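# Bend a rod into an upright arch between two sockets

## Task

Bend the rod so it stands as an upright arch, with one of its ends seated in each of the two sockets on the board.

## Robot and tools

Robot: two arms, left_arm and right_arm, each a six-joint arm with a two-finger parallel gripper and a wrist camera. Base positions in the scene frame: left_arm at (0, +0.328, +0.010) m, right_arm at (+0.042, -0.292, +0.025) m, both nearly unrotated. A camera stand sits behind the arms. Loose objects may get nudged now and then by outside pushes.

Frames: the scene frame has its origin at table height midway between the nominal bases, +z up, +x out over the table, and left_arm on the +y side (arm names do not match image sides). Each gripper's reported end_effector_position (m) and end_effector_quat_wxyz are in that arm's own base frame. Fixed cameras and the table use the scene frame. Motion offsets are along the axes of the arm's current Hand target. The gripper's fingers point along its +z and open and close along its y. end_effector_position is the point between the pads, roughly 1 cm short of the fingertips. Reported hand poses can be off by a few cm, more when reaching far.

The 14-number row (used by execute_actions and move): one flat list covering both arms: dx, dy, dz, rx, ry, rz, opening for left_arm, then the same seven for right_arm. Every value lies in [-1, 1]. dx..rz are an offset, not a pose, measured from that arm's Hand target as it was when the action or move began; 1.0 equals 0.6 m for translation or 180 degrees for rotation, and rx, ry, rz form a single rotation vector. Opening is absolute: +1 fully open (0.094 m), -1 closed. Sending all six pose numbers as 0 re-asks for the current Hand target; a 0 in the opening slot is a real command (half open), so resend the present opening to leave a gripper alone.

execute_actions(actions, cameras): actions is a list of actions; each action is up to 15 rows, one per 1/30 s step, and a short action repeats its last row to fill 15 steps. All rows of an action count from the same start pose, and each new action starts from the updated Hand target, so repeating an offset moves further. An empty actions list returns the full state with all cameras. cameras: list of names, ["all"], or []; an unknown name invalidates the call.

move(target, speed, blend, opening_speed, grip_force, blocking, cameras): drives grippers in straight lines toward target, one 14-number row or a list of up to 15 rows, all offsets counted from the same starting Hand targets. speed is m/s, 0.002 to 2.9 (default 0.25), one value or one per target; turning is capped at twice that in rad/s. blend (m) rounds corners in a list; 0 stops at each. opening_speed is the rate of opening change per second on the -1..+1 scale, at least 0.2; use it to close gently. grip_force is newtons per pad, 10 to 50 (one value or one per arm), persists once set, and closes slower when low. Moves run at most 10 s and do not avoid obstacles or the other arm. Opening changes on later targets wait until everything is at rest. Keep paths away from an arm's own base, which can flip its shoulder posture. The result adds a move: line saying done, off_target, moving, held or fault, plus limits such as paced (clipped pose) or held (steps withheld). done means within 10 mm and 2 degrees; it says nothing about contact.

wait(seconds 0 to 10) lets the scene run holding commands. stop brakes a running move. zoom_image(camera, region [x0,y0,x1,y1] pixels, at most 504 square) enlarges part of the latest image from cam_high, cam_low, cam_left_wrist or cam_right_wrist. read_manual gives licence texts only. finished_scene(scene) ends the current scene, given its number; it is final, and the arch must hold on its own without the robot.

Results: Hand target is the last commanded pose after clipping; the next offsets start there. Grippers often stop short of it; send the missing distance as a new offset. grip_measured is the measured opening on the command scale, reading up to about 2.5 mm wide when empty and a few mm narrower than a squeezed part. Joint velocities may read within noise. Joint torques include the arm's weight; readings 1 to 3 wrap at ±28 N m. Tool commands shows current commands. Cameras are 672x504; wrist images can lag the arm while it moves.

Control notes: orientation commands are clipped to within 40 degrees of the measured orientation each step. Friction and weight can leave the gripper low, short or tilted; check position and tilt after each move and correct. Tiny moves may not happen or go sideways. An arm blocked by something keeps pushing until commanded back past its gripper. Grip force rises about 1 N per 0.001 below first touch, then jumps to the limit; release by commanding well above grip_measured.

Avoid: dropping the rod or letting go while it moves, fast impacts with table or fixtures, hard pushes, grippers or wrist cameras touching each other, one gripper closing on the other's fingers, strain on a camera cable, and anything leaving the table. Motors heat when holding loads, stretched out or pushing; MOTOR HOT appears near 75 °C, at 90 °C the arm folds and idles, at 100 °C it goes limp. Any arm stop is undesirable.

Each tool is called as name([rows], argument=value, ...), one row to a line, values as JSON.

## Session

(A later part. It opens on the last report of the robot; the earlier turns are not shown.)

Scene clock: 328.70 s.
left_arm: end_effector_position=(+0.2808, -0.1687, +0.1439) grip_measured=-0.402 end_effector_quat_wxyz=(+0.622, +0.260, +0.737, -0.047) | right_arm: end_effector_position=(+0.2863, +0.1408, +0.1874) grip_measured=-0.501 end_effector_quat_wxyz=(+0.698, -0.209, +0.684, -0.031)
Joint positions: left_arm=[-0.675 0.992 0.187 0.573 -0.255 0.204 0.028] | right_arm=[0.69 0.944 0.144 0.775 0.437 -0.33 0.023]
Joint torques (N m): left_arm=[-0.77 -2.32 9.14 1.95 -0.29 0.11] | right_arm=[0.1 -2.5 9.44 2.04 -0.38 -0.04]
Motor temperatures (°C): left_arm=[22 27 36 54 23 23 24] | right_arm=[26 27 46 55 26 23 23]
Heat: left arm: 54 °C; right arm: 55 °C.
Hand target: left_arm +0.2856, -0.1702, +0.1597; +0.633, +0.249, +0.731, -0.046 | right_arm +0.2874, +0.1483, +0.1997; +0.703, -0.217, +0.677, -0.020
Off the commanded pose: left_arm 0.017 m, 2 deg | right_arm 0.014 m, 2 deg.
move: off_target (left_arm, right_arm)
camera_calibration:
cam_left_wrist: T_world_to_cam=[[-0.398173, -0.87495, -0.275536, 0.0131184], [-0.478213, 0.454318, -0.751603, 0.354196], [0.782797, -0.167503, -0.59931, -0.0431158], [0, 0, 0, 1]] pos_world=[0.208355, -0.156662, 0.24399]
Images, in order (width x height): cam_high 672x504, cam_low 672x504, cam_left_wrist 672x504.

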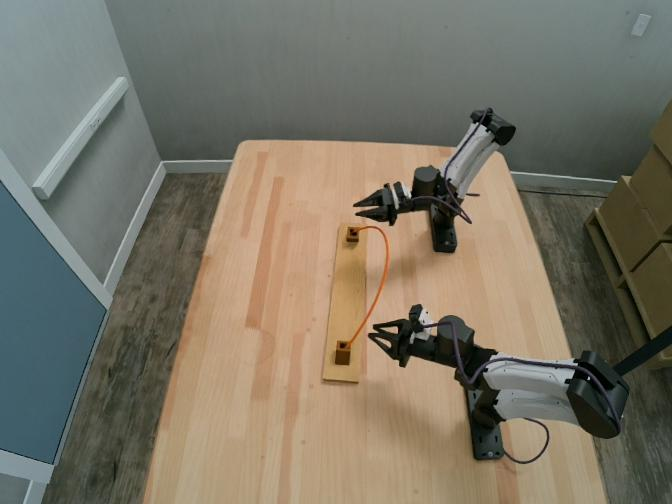

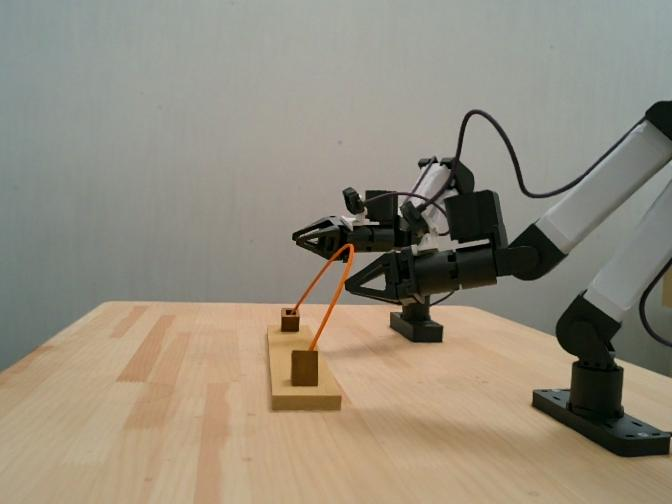

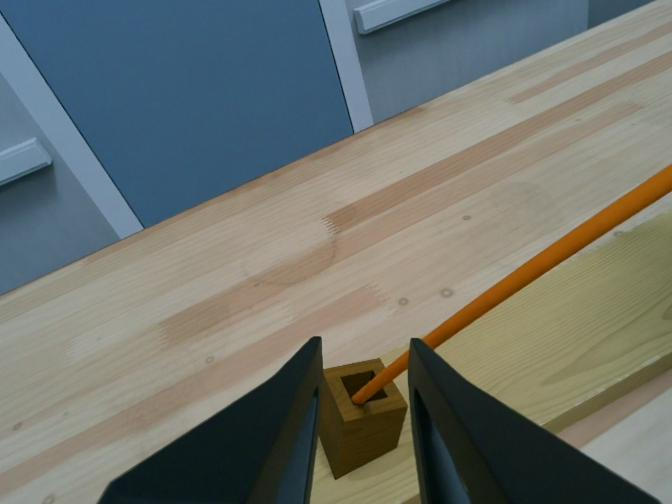

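move(target=[0.0523, 0.0020, 0.0035, 0.1551, 0.0298, 0.2218, 0.0, 0, 0, 0, 0, 0, 0, -0.5], speed=0.15, cameras=["cam_left_wrist", "cam_low", "cam_high"])

Scene clock: 366.17 s.
left_arm: end_effector_position=(+0.2813, -0.1586, +0.1184) grip_measured=-0.003 end_effector_quat_wxyz=(+0.492, +0.624, +0.607, +0.013) | right_arm: end_effector_position=(+0.2863, +0.1408, +0.1874) grip_measured=-0.501 end_effector_quat_wxyz=(+0.698, -0.209, +0.684, -0.031)
Joint positions: left_arm=[-0.303 1.041 0.428 0.019 0.399 1.082 0.047] | right_arm=[0.69 0.944 0.144 0.775 0.437 -0.33 0.023]
Joint torques (N m): left_arm=[0.4 -1.62 9.25 1.74 0.27 0.2] | right_arm=[0.12 -2.48 9.46 2.04 -0.38 -0.04]
Motor temperatures (°C): left_arm=[22 26 43 50 23 23 23] | right_arm=[26 26 49 52 25 23 23]
Heat: left arm: 50 °C; right arm: 52 °C.
Hand target: left_arm +0.2857, -0.1604, +0.1298; +0.500, +0.625, +0.599, +0.011 | right_arm +0.2874, +0.1483, +0.1997; +0.703, -0.217, +0.677, -0.020
Off the commanded pose: left_arm 0.012 m, 1 deg | right_arm 0.014 m, 2 deg.
move: off_target (left_arm, right_arm)
camera_calibration:
cam_left_wrist: T_world_to_cam=[[-0.710801, -0.24106, -0.660796, 0.249155], [-0.0407767, 0.951983, -0.303423, 0.233516], [0.70221, -0.188728, -0.6865, -0.0275778], [0, 0, 0, 1]] pos_world=[0.205987, -0.167447, 0.216562]
Images, in order (width x height): cam_high 672x504, cam_low 672x504, cam_left_wrist 672x504.

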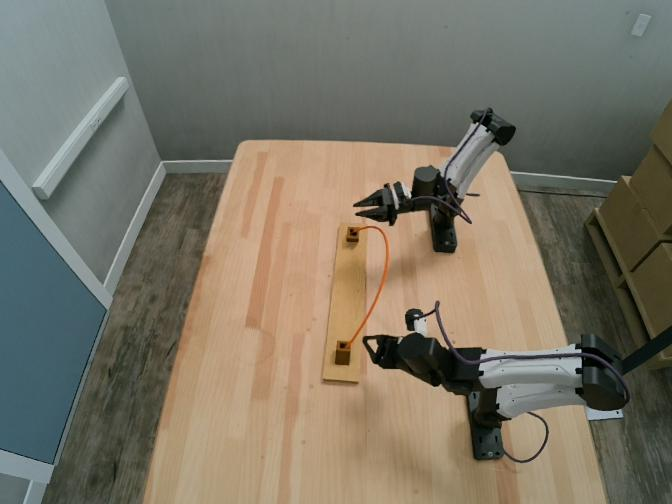

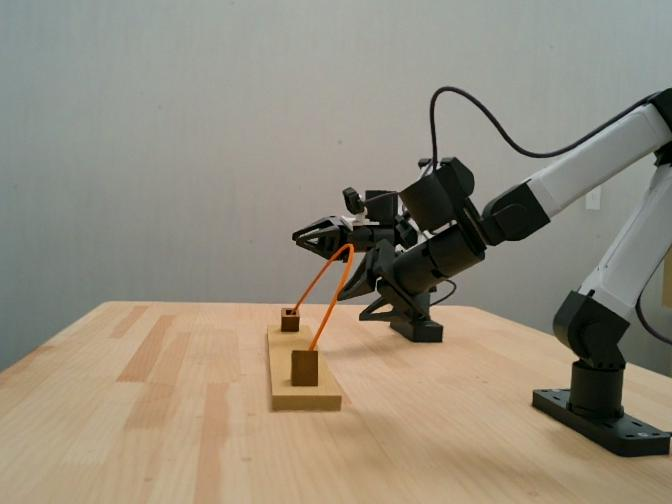

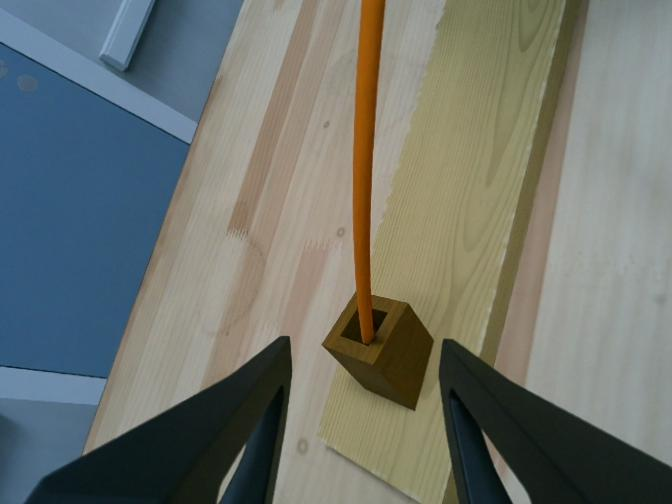

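move(target=[0, -0.004, 0.1, 0, 0, 0, 0.0, 0, 0, 0, 0, 0, 0, -0.5], speed=0.08, cameras=["cam_left_wrist", "cam_low"])

Scene clock: 370.40 s.
left_arm: end_effector_position=(+0.3019, -0.1883, +0.0735) grip_measured=-0.003 end_effector_quat_wxyz=(+0.460, +0.638, +0.617, -0.006) | right_arm: end_effector_position=(+0.2863, +0.1408, +0.1874) grip_measured=-0.501 end_effector_quat_wxyz=(+0.698, -0.209, +0.684, -0.031)
Joint positions: left_arm=[-0.393 1.346 0.46 0.228 0.342 1.042 0.047] | right_arm=[0.69 0.944 0.144 0.775 0.437 -0.33 0.023]
Joint torques (N m): left_arm=[-0.72 -3.26 8.49 2.53 -0.08 -0.01] | right_arm=[0.1 -2.48 9.44 2.04 -0.38 -0.04]
Heat: left arm: 50 °C; right arm: 52 °C.
Hand target: left_arm +0.3207, -0.1976, +0.0983; +0.500, +0.625, +0.599, +0.011 | right_arm +0.2874, +0.1483, +0.1997; +0.703, -0.217, +0.677, -0.020
Off the commanded pose: left_arm 0.032 m, 6 deg | right_arm 0.014 m, 2 deg.
move: off_target (left_arm, right_arm)
camera_calibration:
cam_left_wrist: T_world_to_cam=[[-0.762417, -0.205341, -0.613641, 0.245774], [-0.0401015, 0.961485, -0.271916, 0.248252], [0.645842, -0.182705, -0.741287, -0.0561786], [0, 0, 0, 1]] pos_world=[0.23362, -0.198487, 0.176676]
Images, in order (width x height): cam_low 672x504, cam_left_wrist 672x504.

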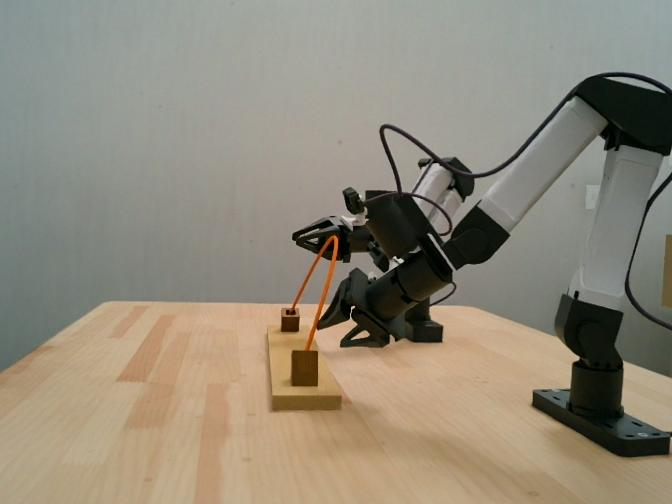

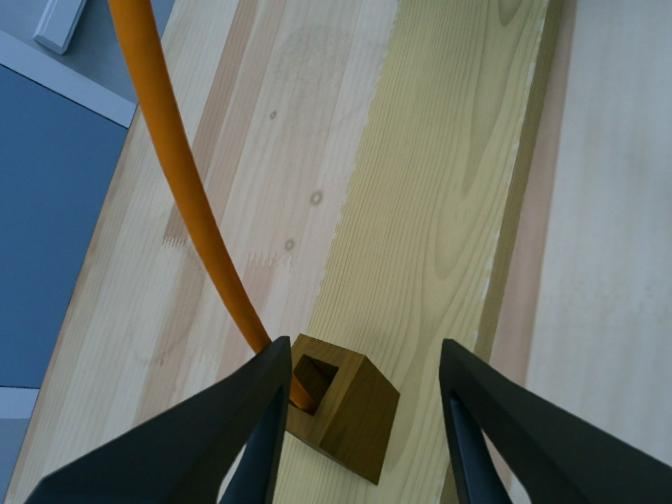

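move(target=[-0.006, 0.0278, 0.0147, 0, 0, 0, 0.0, 0, 0, 0, 0, 0, 0, -0.5], speed=0.06, cameras=["cam_left_wrist", "cam_low"])

Scene clock: 375.50 s.
left_arm: end_effector_position=(+0.3222, -0.1973, +0.0867) grip_measured=-0.003 end_effector_quat_wxyz=(+0.471, +0.636, +0.611, -0.002) | right_arm: end_effector_position=(+0.2863, +0.1408, +0.1874) grip_measured=-0.501 end_effector_quat_wxyz=(+0.698, -0.209, +0.684, -0.031)
Joint positions: left_arm=[-0.395 1.403 0.543 0.228 0.342 1.042 0.047] | right_arm=[0.69 0.944 0.144 0.775 0.437 -0.33 0.023]
Joint torques (N m): left_arm=[0.01 -3.7 8.46 2.31 -0.01 0.04] | right_arm=[0.1 -2.5 9.44 2.04 -0.38 -0.04]
Heat: left arm: 50 °C; right arm: 52 °C.
Hand target: left_arm +0.3374, -0.2021, +0.1066; +0.500, +0.625, +0.599, +0.011 | right_arm +0.2874, +0.1483, +0.1997; +0.703, -0.217, +0.677, -0.020
Off the commanded pose: left_arm 0.025 m, 4 deg | right_arm 0.014 m, 2 deg.
move: off_target (left_arm, right_arm)
camera_calibration:
cam_left_wrist: T_world_to_cam=[[-0.747759, -0.210474, -0.629728, 0.263204], [-0.032018, 0.958755, -0.282425, 0.259103], [0.663198, -0.191023, -0.723656, -0.0699493], [0, 0, 0, 1]] pos_world=[0.251499, -0.20638, 0.188305]
Images, in order (width x height): cam_low 672x504, cam_left_wrist 672x504.

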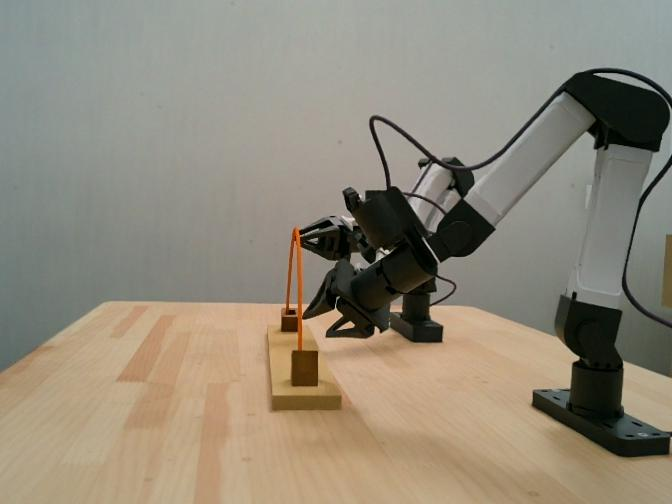

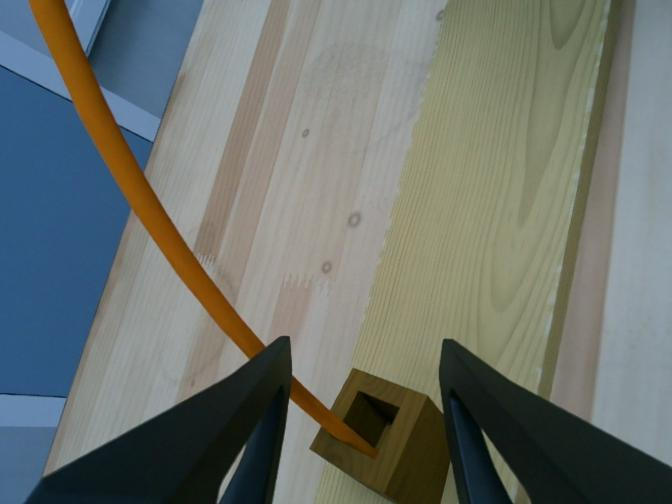

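zoom_image(camera="cam_left_wrist", region=[260, 320, 460, 504])

zoom_image(camera="cam_low", region=[255, 210, 375, 420])

Scaled by 2.520 from the camera's 672x504 image, which has a finer 960x720 frame.

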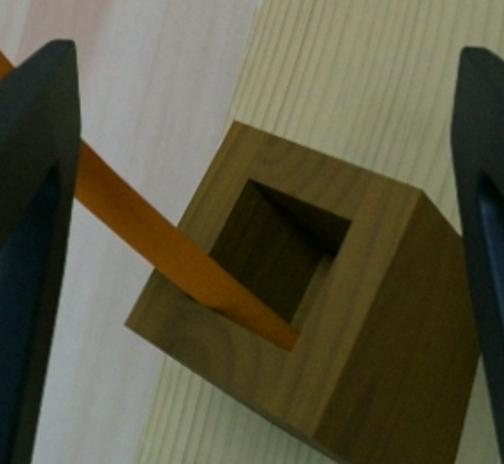

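Scaled by 2.400 from the camera's 672x504 image, which has a finer 960x720 frame.

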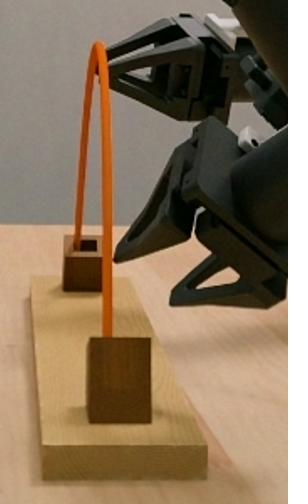

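move(target=[0, -0.0167, -0.0167, 0, 0, 0, 0.0, 0, 0, 0, 0, 0, 0, -0.5], speed=0.05, cameras=["cam_left_wrist", "cam_low"])

Scene clock: 379.73 s.
left_arm: end_effector_position=(+0.3175, -0.1954, +0.0869) grip_measured=-0.003 end_effector_quat_wxyz=(+0.472, +0.636, +0.610, -0.002) | right_arm: end_effector_position=(+0.2863, +0.1408, +0.1874) grip_measured=-0.501 end_effector_quat_wxyz=(+0.698, -0.209, +0.684, -0.031)
Joint positions: left_arm=[-0.395 1.38 0.523 0.228 0.342 1.042 0.047] | right_arm=[0.69 0.944 0.144 0.775 0.437 -0.33 0.023]
Joint torques (N m): left_arm=[-0.55 -6.09 6 2.28 -0.07 0] | right_arm=[0.09 -2.48 9.43 2.03 -0.38 -0.04]
Heat: left arm: 50 °C; right arm: 51 °C.
Hand target: left_arm +0.3238, -0.1982, +0.1052; +0.500, +0.625, +0.599, +0.011 | right_arm +0.2874, +0.1483, +0.1997; +0.703, -0.217, +0.677, -0.020
Off the commanded pose: left_arm 0.020 m, 4 deg | right_arm 0.014 m, 2 deg.
move: off_target (left_arm, right_arm)
camera_calibration:
cam_left_wrist: T_world_to_cam=[[-0.745956, -0.211237, -0.631608, 0.259641], [-0.0311974, 0.958409, -0.283687, 0.25699], [0.665265, -0.191914, -0.721521, -0.0673404], [0, 0, 0, 1]] pos_world=[0.246497, -0.204379, 0.188309]
Images, in order (width x height): cam_low 672x504, cam_left_wrist 672x504.

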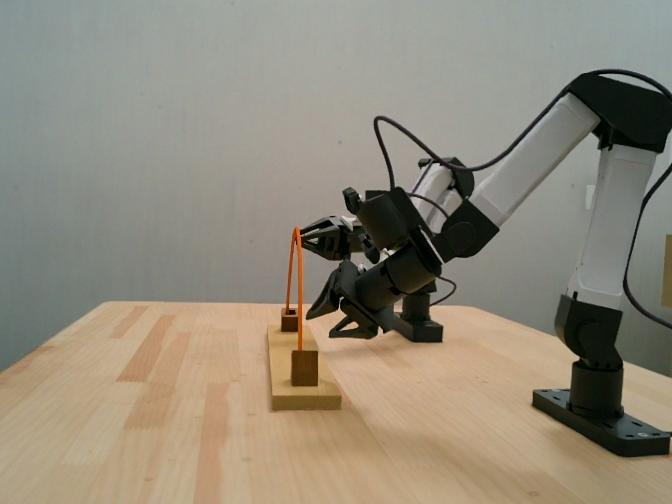

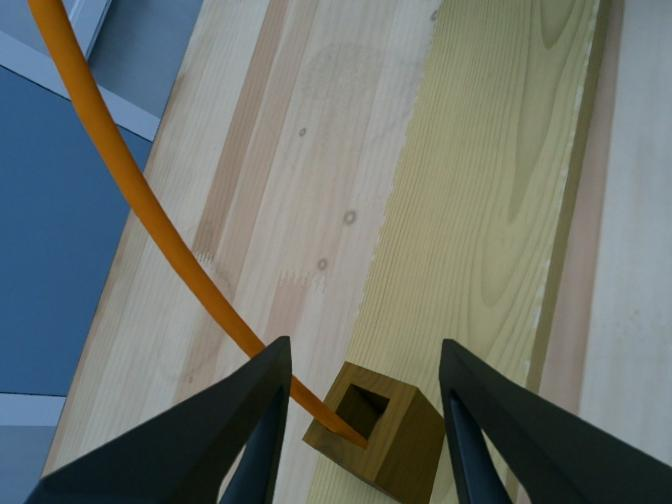

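move(target=[0, -0.0, -0.05, 0, 0, 0, 0.0, 0, 0, 0, 0, 0, 0, -0.5], speed=0.05, cameras=["cam_left_wrist", "cam_low"])

Scene clock: 381.83 s.
left_arm: end_effector_position=(+0.3085, -0.1792, +0.1143) grip_measured=-0.003 end_effector_quat_wxyz=(+0.495, +0.622, +0.606, +0.015) | right_arm: end_effector_position=(+0.2863, +0.1408, +0.1874) grip_measured=-0.501 end_effector_quat_wxyz=(+0.698, -0.209, +0.684, -0.031)
Joint positions: left_arm=[-0.359 1.221 0.493 0.154 0.348 1.046 0.047] | right_arm=[0.69 0.944 0.144 0.775 0.437 -0.33 0.023]
Joint torques (N m): left_arm=[0.4 -4.77 6.38 1.76 0.24 0.2] | right_arm=[0.1 -2.48 9.44 2.03 -0.38 -0.04]
Heat: left arm: 50 °C; right arm: 51 °C.
Hand target: left_arm +0.3055, -0.1798, +0.1202; +0.500, +0.625, +0.599, +0.011 | right_arm +0.2874, +0.1483, +0.1997; +0.703, -0.217, +0.677, -0.020
Off the commanded pose: left_arm 0.007 m, 1 deg | right_arm 0.014 m, 2 deg.
move: off_target (right_arm)
camera_calibration:
cam_left_wrist: T_world_to_cam=[[-0.705359, -0.244817, -0.665232, 0.258934], [-0.0421111, 0.951281, -0.305436, 0.25351], [0.707598, -0.187428, -0.681304, -0.0553538], [0, 0, 0, 1]] pos_world=[0.232485, -0.188143, 0.211969]
Images, in order (width x height): cam_low 672x504, cam_left_wrist 672x504.

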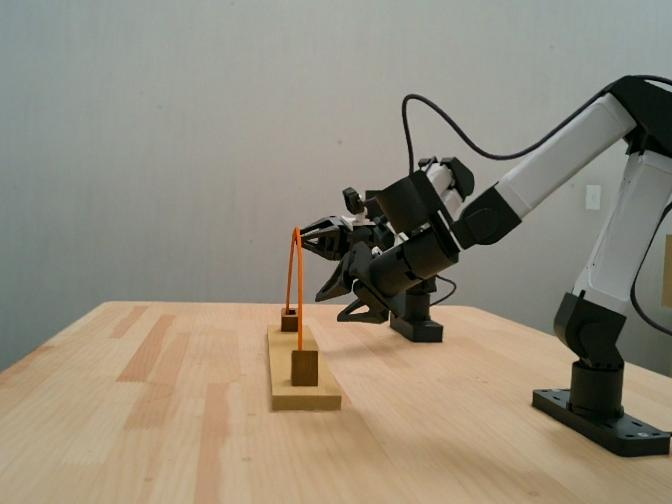

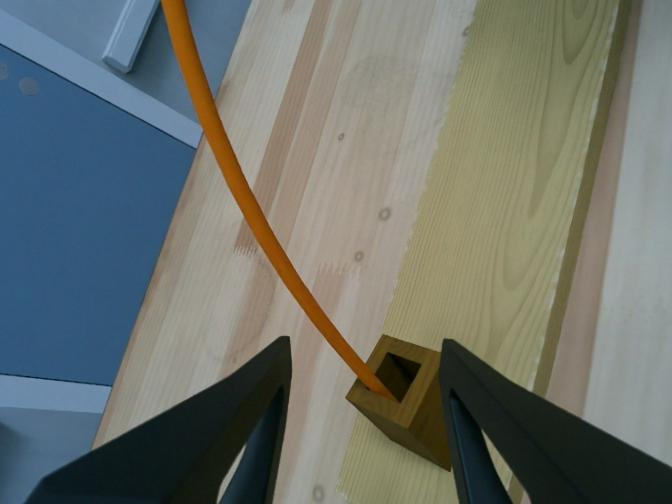

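zoom_image(camera="cam_left_wrist", region=[320, 310, 460, 480])

execute_actions(actions=[], cameras=["cam_high", "cam_low", "cam_right_wrist"])

zoom_image(camera="cam_high", region=[320, 190, 400, 400])

zoom_image(camera="cam_low", region=[255, 210, 375, 420])

Scaled by 2.965 from the camera's 672x504 image, which has a finer 960x720 frame.

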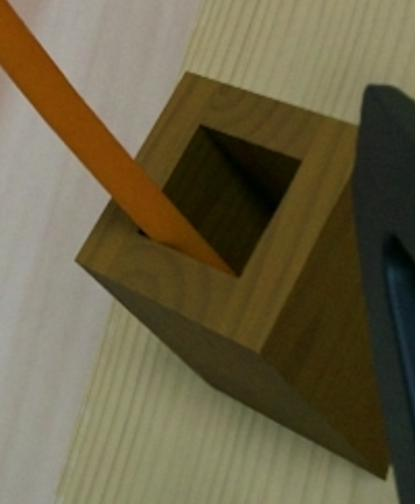

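Scene clock: 383.13 s.
left_arm: end_effector_position=(+0.3083, -0.1792, +0.1140) grip_measured=-0.003 end_effector_quat_wxyz=(+0.494, +0.622, +0.607, +0.015) | right_arm: end_effector_position=(+0.2863, +0.1408, +0.1874) grip_measured=-0.501 end_effector_quat_wxyz=(+0.698, -0.209, +0.684, -0.031)
Joint positions: left_arm=[-0.359 1.221 0.493 0.153 0.348 1.046 0.047] | right_arm=[0.69 0.944 0.144 0.775 0.437 -0.33 0.023]
Joint velocities: within noise
Joint torques (N m): left_arm=[0.4 -4.75 6.39 1.77 0.24 0.2] | right_arm=[0.1 -2.5 9.43 2.03 -0.38 -0.04]
Motor temperatures (°C): left_arm=[22 26 42 50 23 23 23] | right_arm=[26 26 50 51 25 23 23]
Heat: left arm: 50 °C; right arm: 51 °C.
Hand target: left_arm +0.3055, -0.1798, +0.1202; +0.500, +0.625, +0.599, +0.011 | right_arm +0.2874, +0.1483, +0.1997; +0.703, -0.217, +0.677, -0.020
Tool commands: left_gripper/opening=+0.0 right_gripper/opening=-0.5
Off the commanded pose: left_arm 0.007 m, 1 deg | right_arm 0.014 m, 2 deg.
camera_calibration:
cam_right_wrist: T_world_to_cam=[[0.281078, -0.905326, 0.318403, -0.00452163], [-0.387223, -0.41056, -0.825529, 0.354893], [0.878097, 0.108745, -0.465962, -0.0586886], [0, 0, 0, 1]] pos_world=[0.190228, 0.147993, 0.267067]
Images, in order (width x height): cam_high 672x504, cam_low 672x504, cam_right_wrist 672x504.

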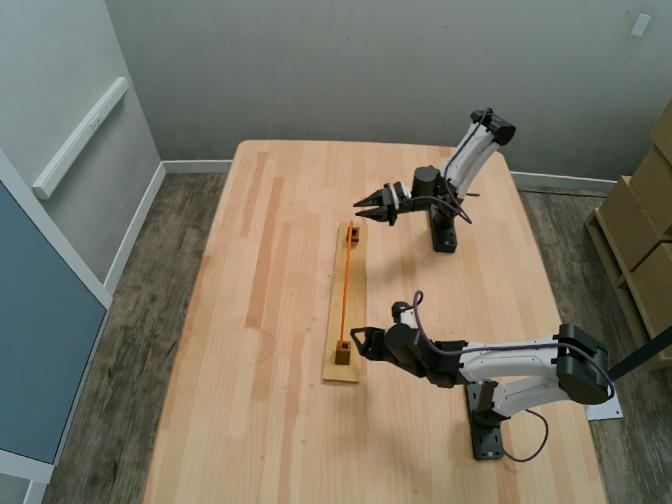

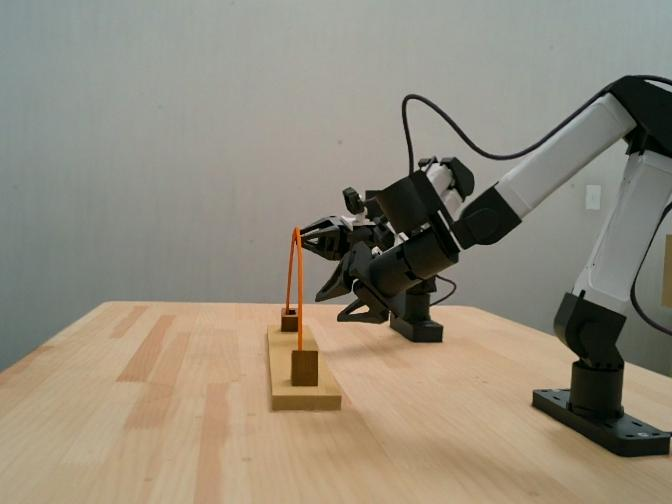

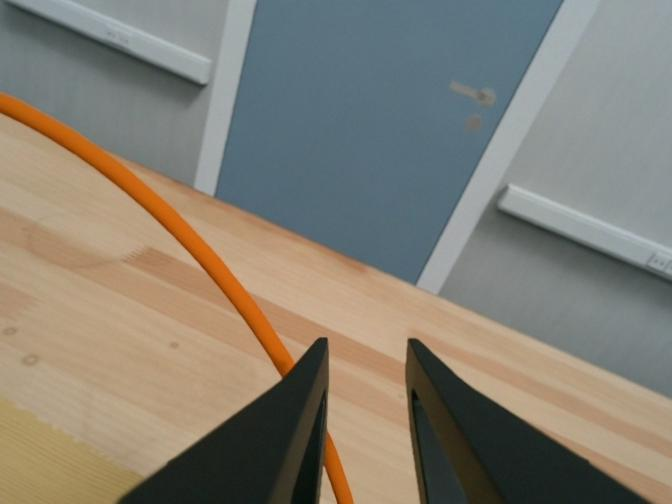

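Scaled by 2.400 from the camera's 672x504 image, which has a finer 960x720 frame.

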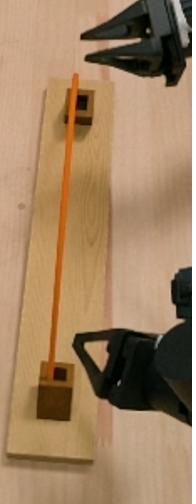

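Scaled by 2.400 from the camera's 672x504 image, which has a finer 960x720 frame.

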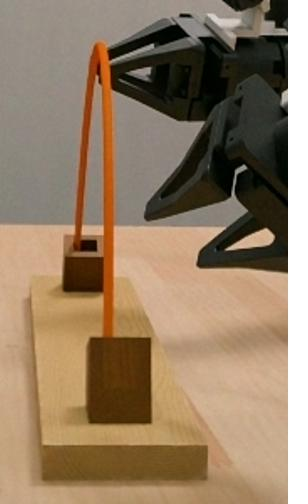

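move([
  [0, 0, 0, 0, 0, 0, 0.0, 0, 0, -0.0417, 0, 0, 0, -0.5],
  [0, 0, 0, 0, 0, 0, 0.0, -0.1258, -0.0443, -0.0430, 0, 0, 0, -0.5],
], speed=0.06, cameras=["cam_low", "cam_high", "cam_right_wrist"])

zoom_image(camera="cam_low", region=[255, 210, 375, 420])

Scene clock: 405.13 s.
left_arm: end_effector_position=(+0.3081, -0.1794, +0.1140) grip_measured=-0.003 end_effector_quat_wxyz=(+0.494, +0.623, +0.607, +0.015) | right_arm: end_effector_position=(+0.2645, +0.1420, +0.2693) grip_measured=-0.501 end_effector_quat_wxyz=(+0.701, -0.218, +0.678, -0.019)
Joint positions: left_arm=[-0.359 1.221 0.493 0.153 0.35 1.046 0.047] | right_arm=[0.763 0.643 0.409 0.216 0.48 -0.33 0.023]
Joint torques (N m): left_arm=[0.4 -4.75 6.38 1.77 0.24 0.21] | right_arm=[0.35 -0.38 10.19 2.02 -0.02 -0.03]
Heat: left arm: 49 °C; right arm: 50 °C.
Hand target: left_arm +0.3055, -0.1798, +0.1202; +0.500, +0.625, +0.599, +0.011 | right_arm +0.2633, +0.1413, +0.2799; +0.703, -0.217, +0.677, -0.020
Off the commanded pose: left_arm 0.007 m, 1 deg | right_arm 0.011 m, 0 deg.
move: off_target (right_arm)
camera_calibration:
cam_right_wrist: T_world_to_cam=[[0.306739, -0.897679, 0.31636, -0.0306568], [-0.369225, -0.41858, -0.829737, 0.412122], [0.877259, 0.137705, -0.45984, -0.00715737], [0, 0, 0, 1]] pos_world=[0.167848, 0.145972, 0.34836]
Images, in order (width x height): cam_high 672x504, cam_low 672x504, cam_right_wrist 672x504.

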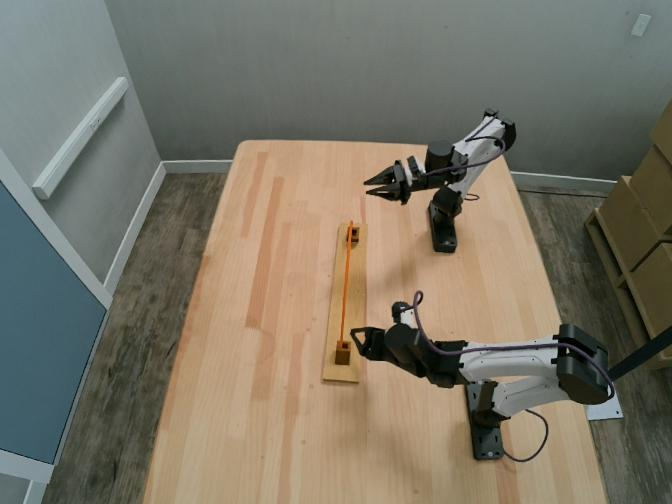

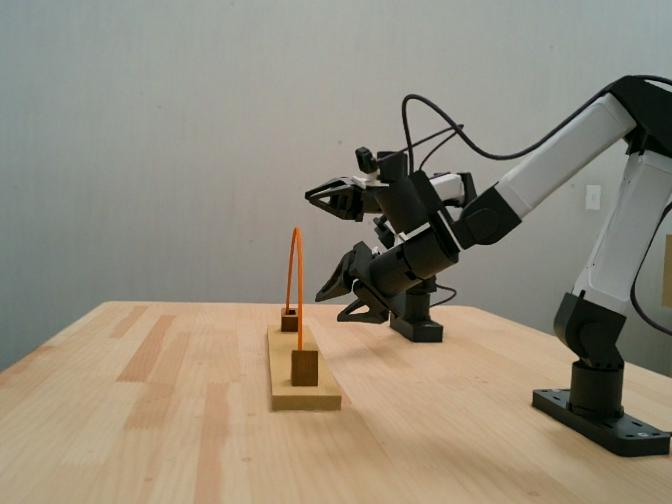

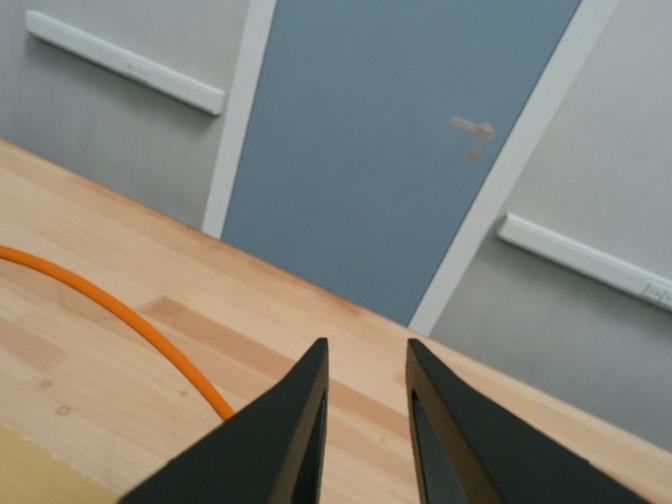

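Scaled by 2.400 from the camera's 672x504 image, which has a finer 960x720 frame.

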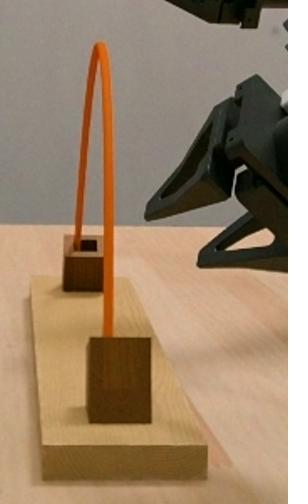

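finished_scene(scene=1)

The scene is finished: the task was done.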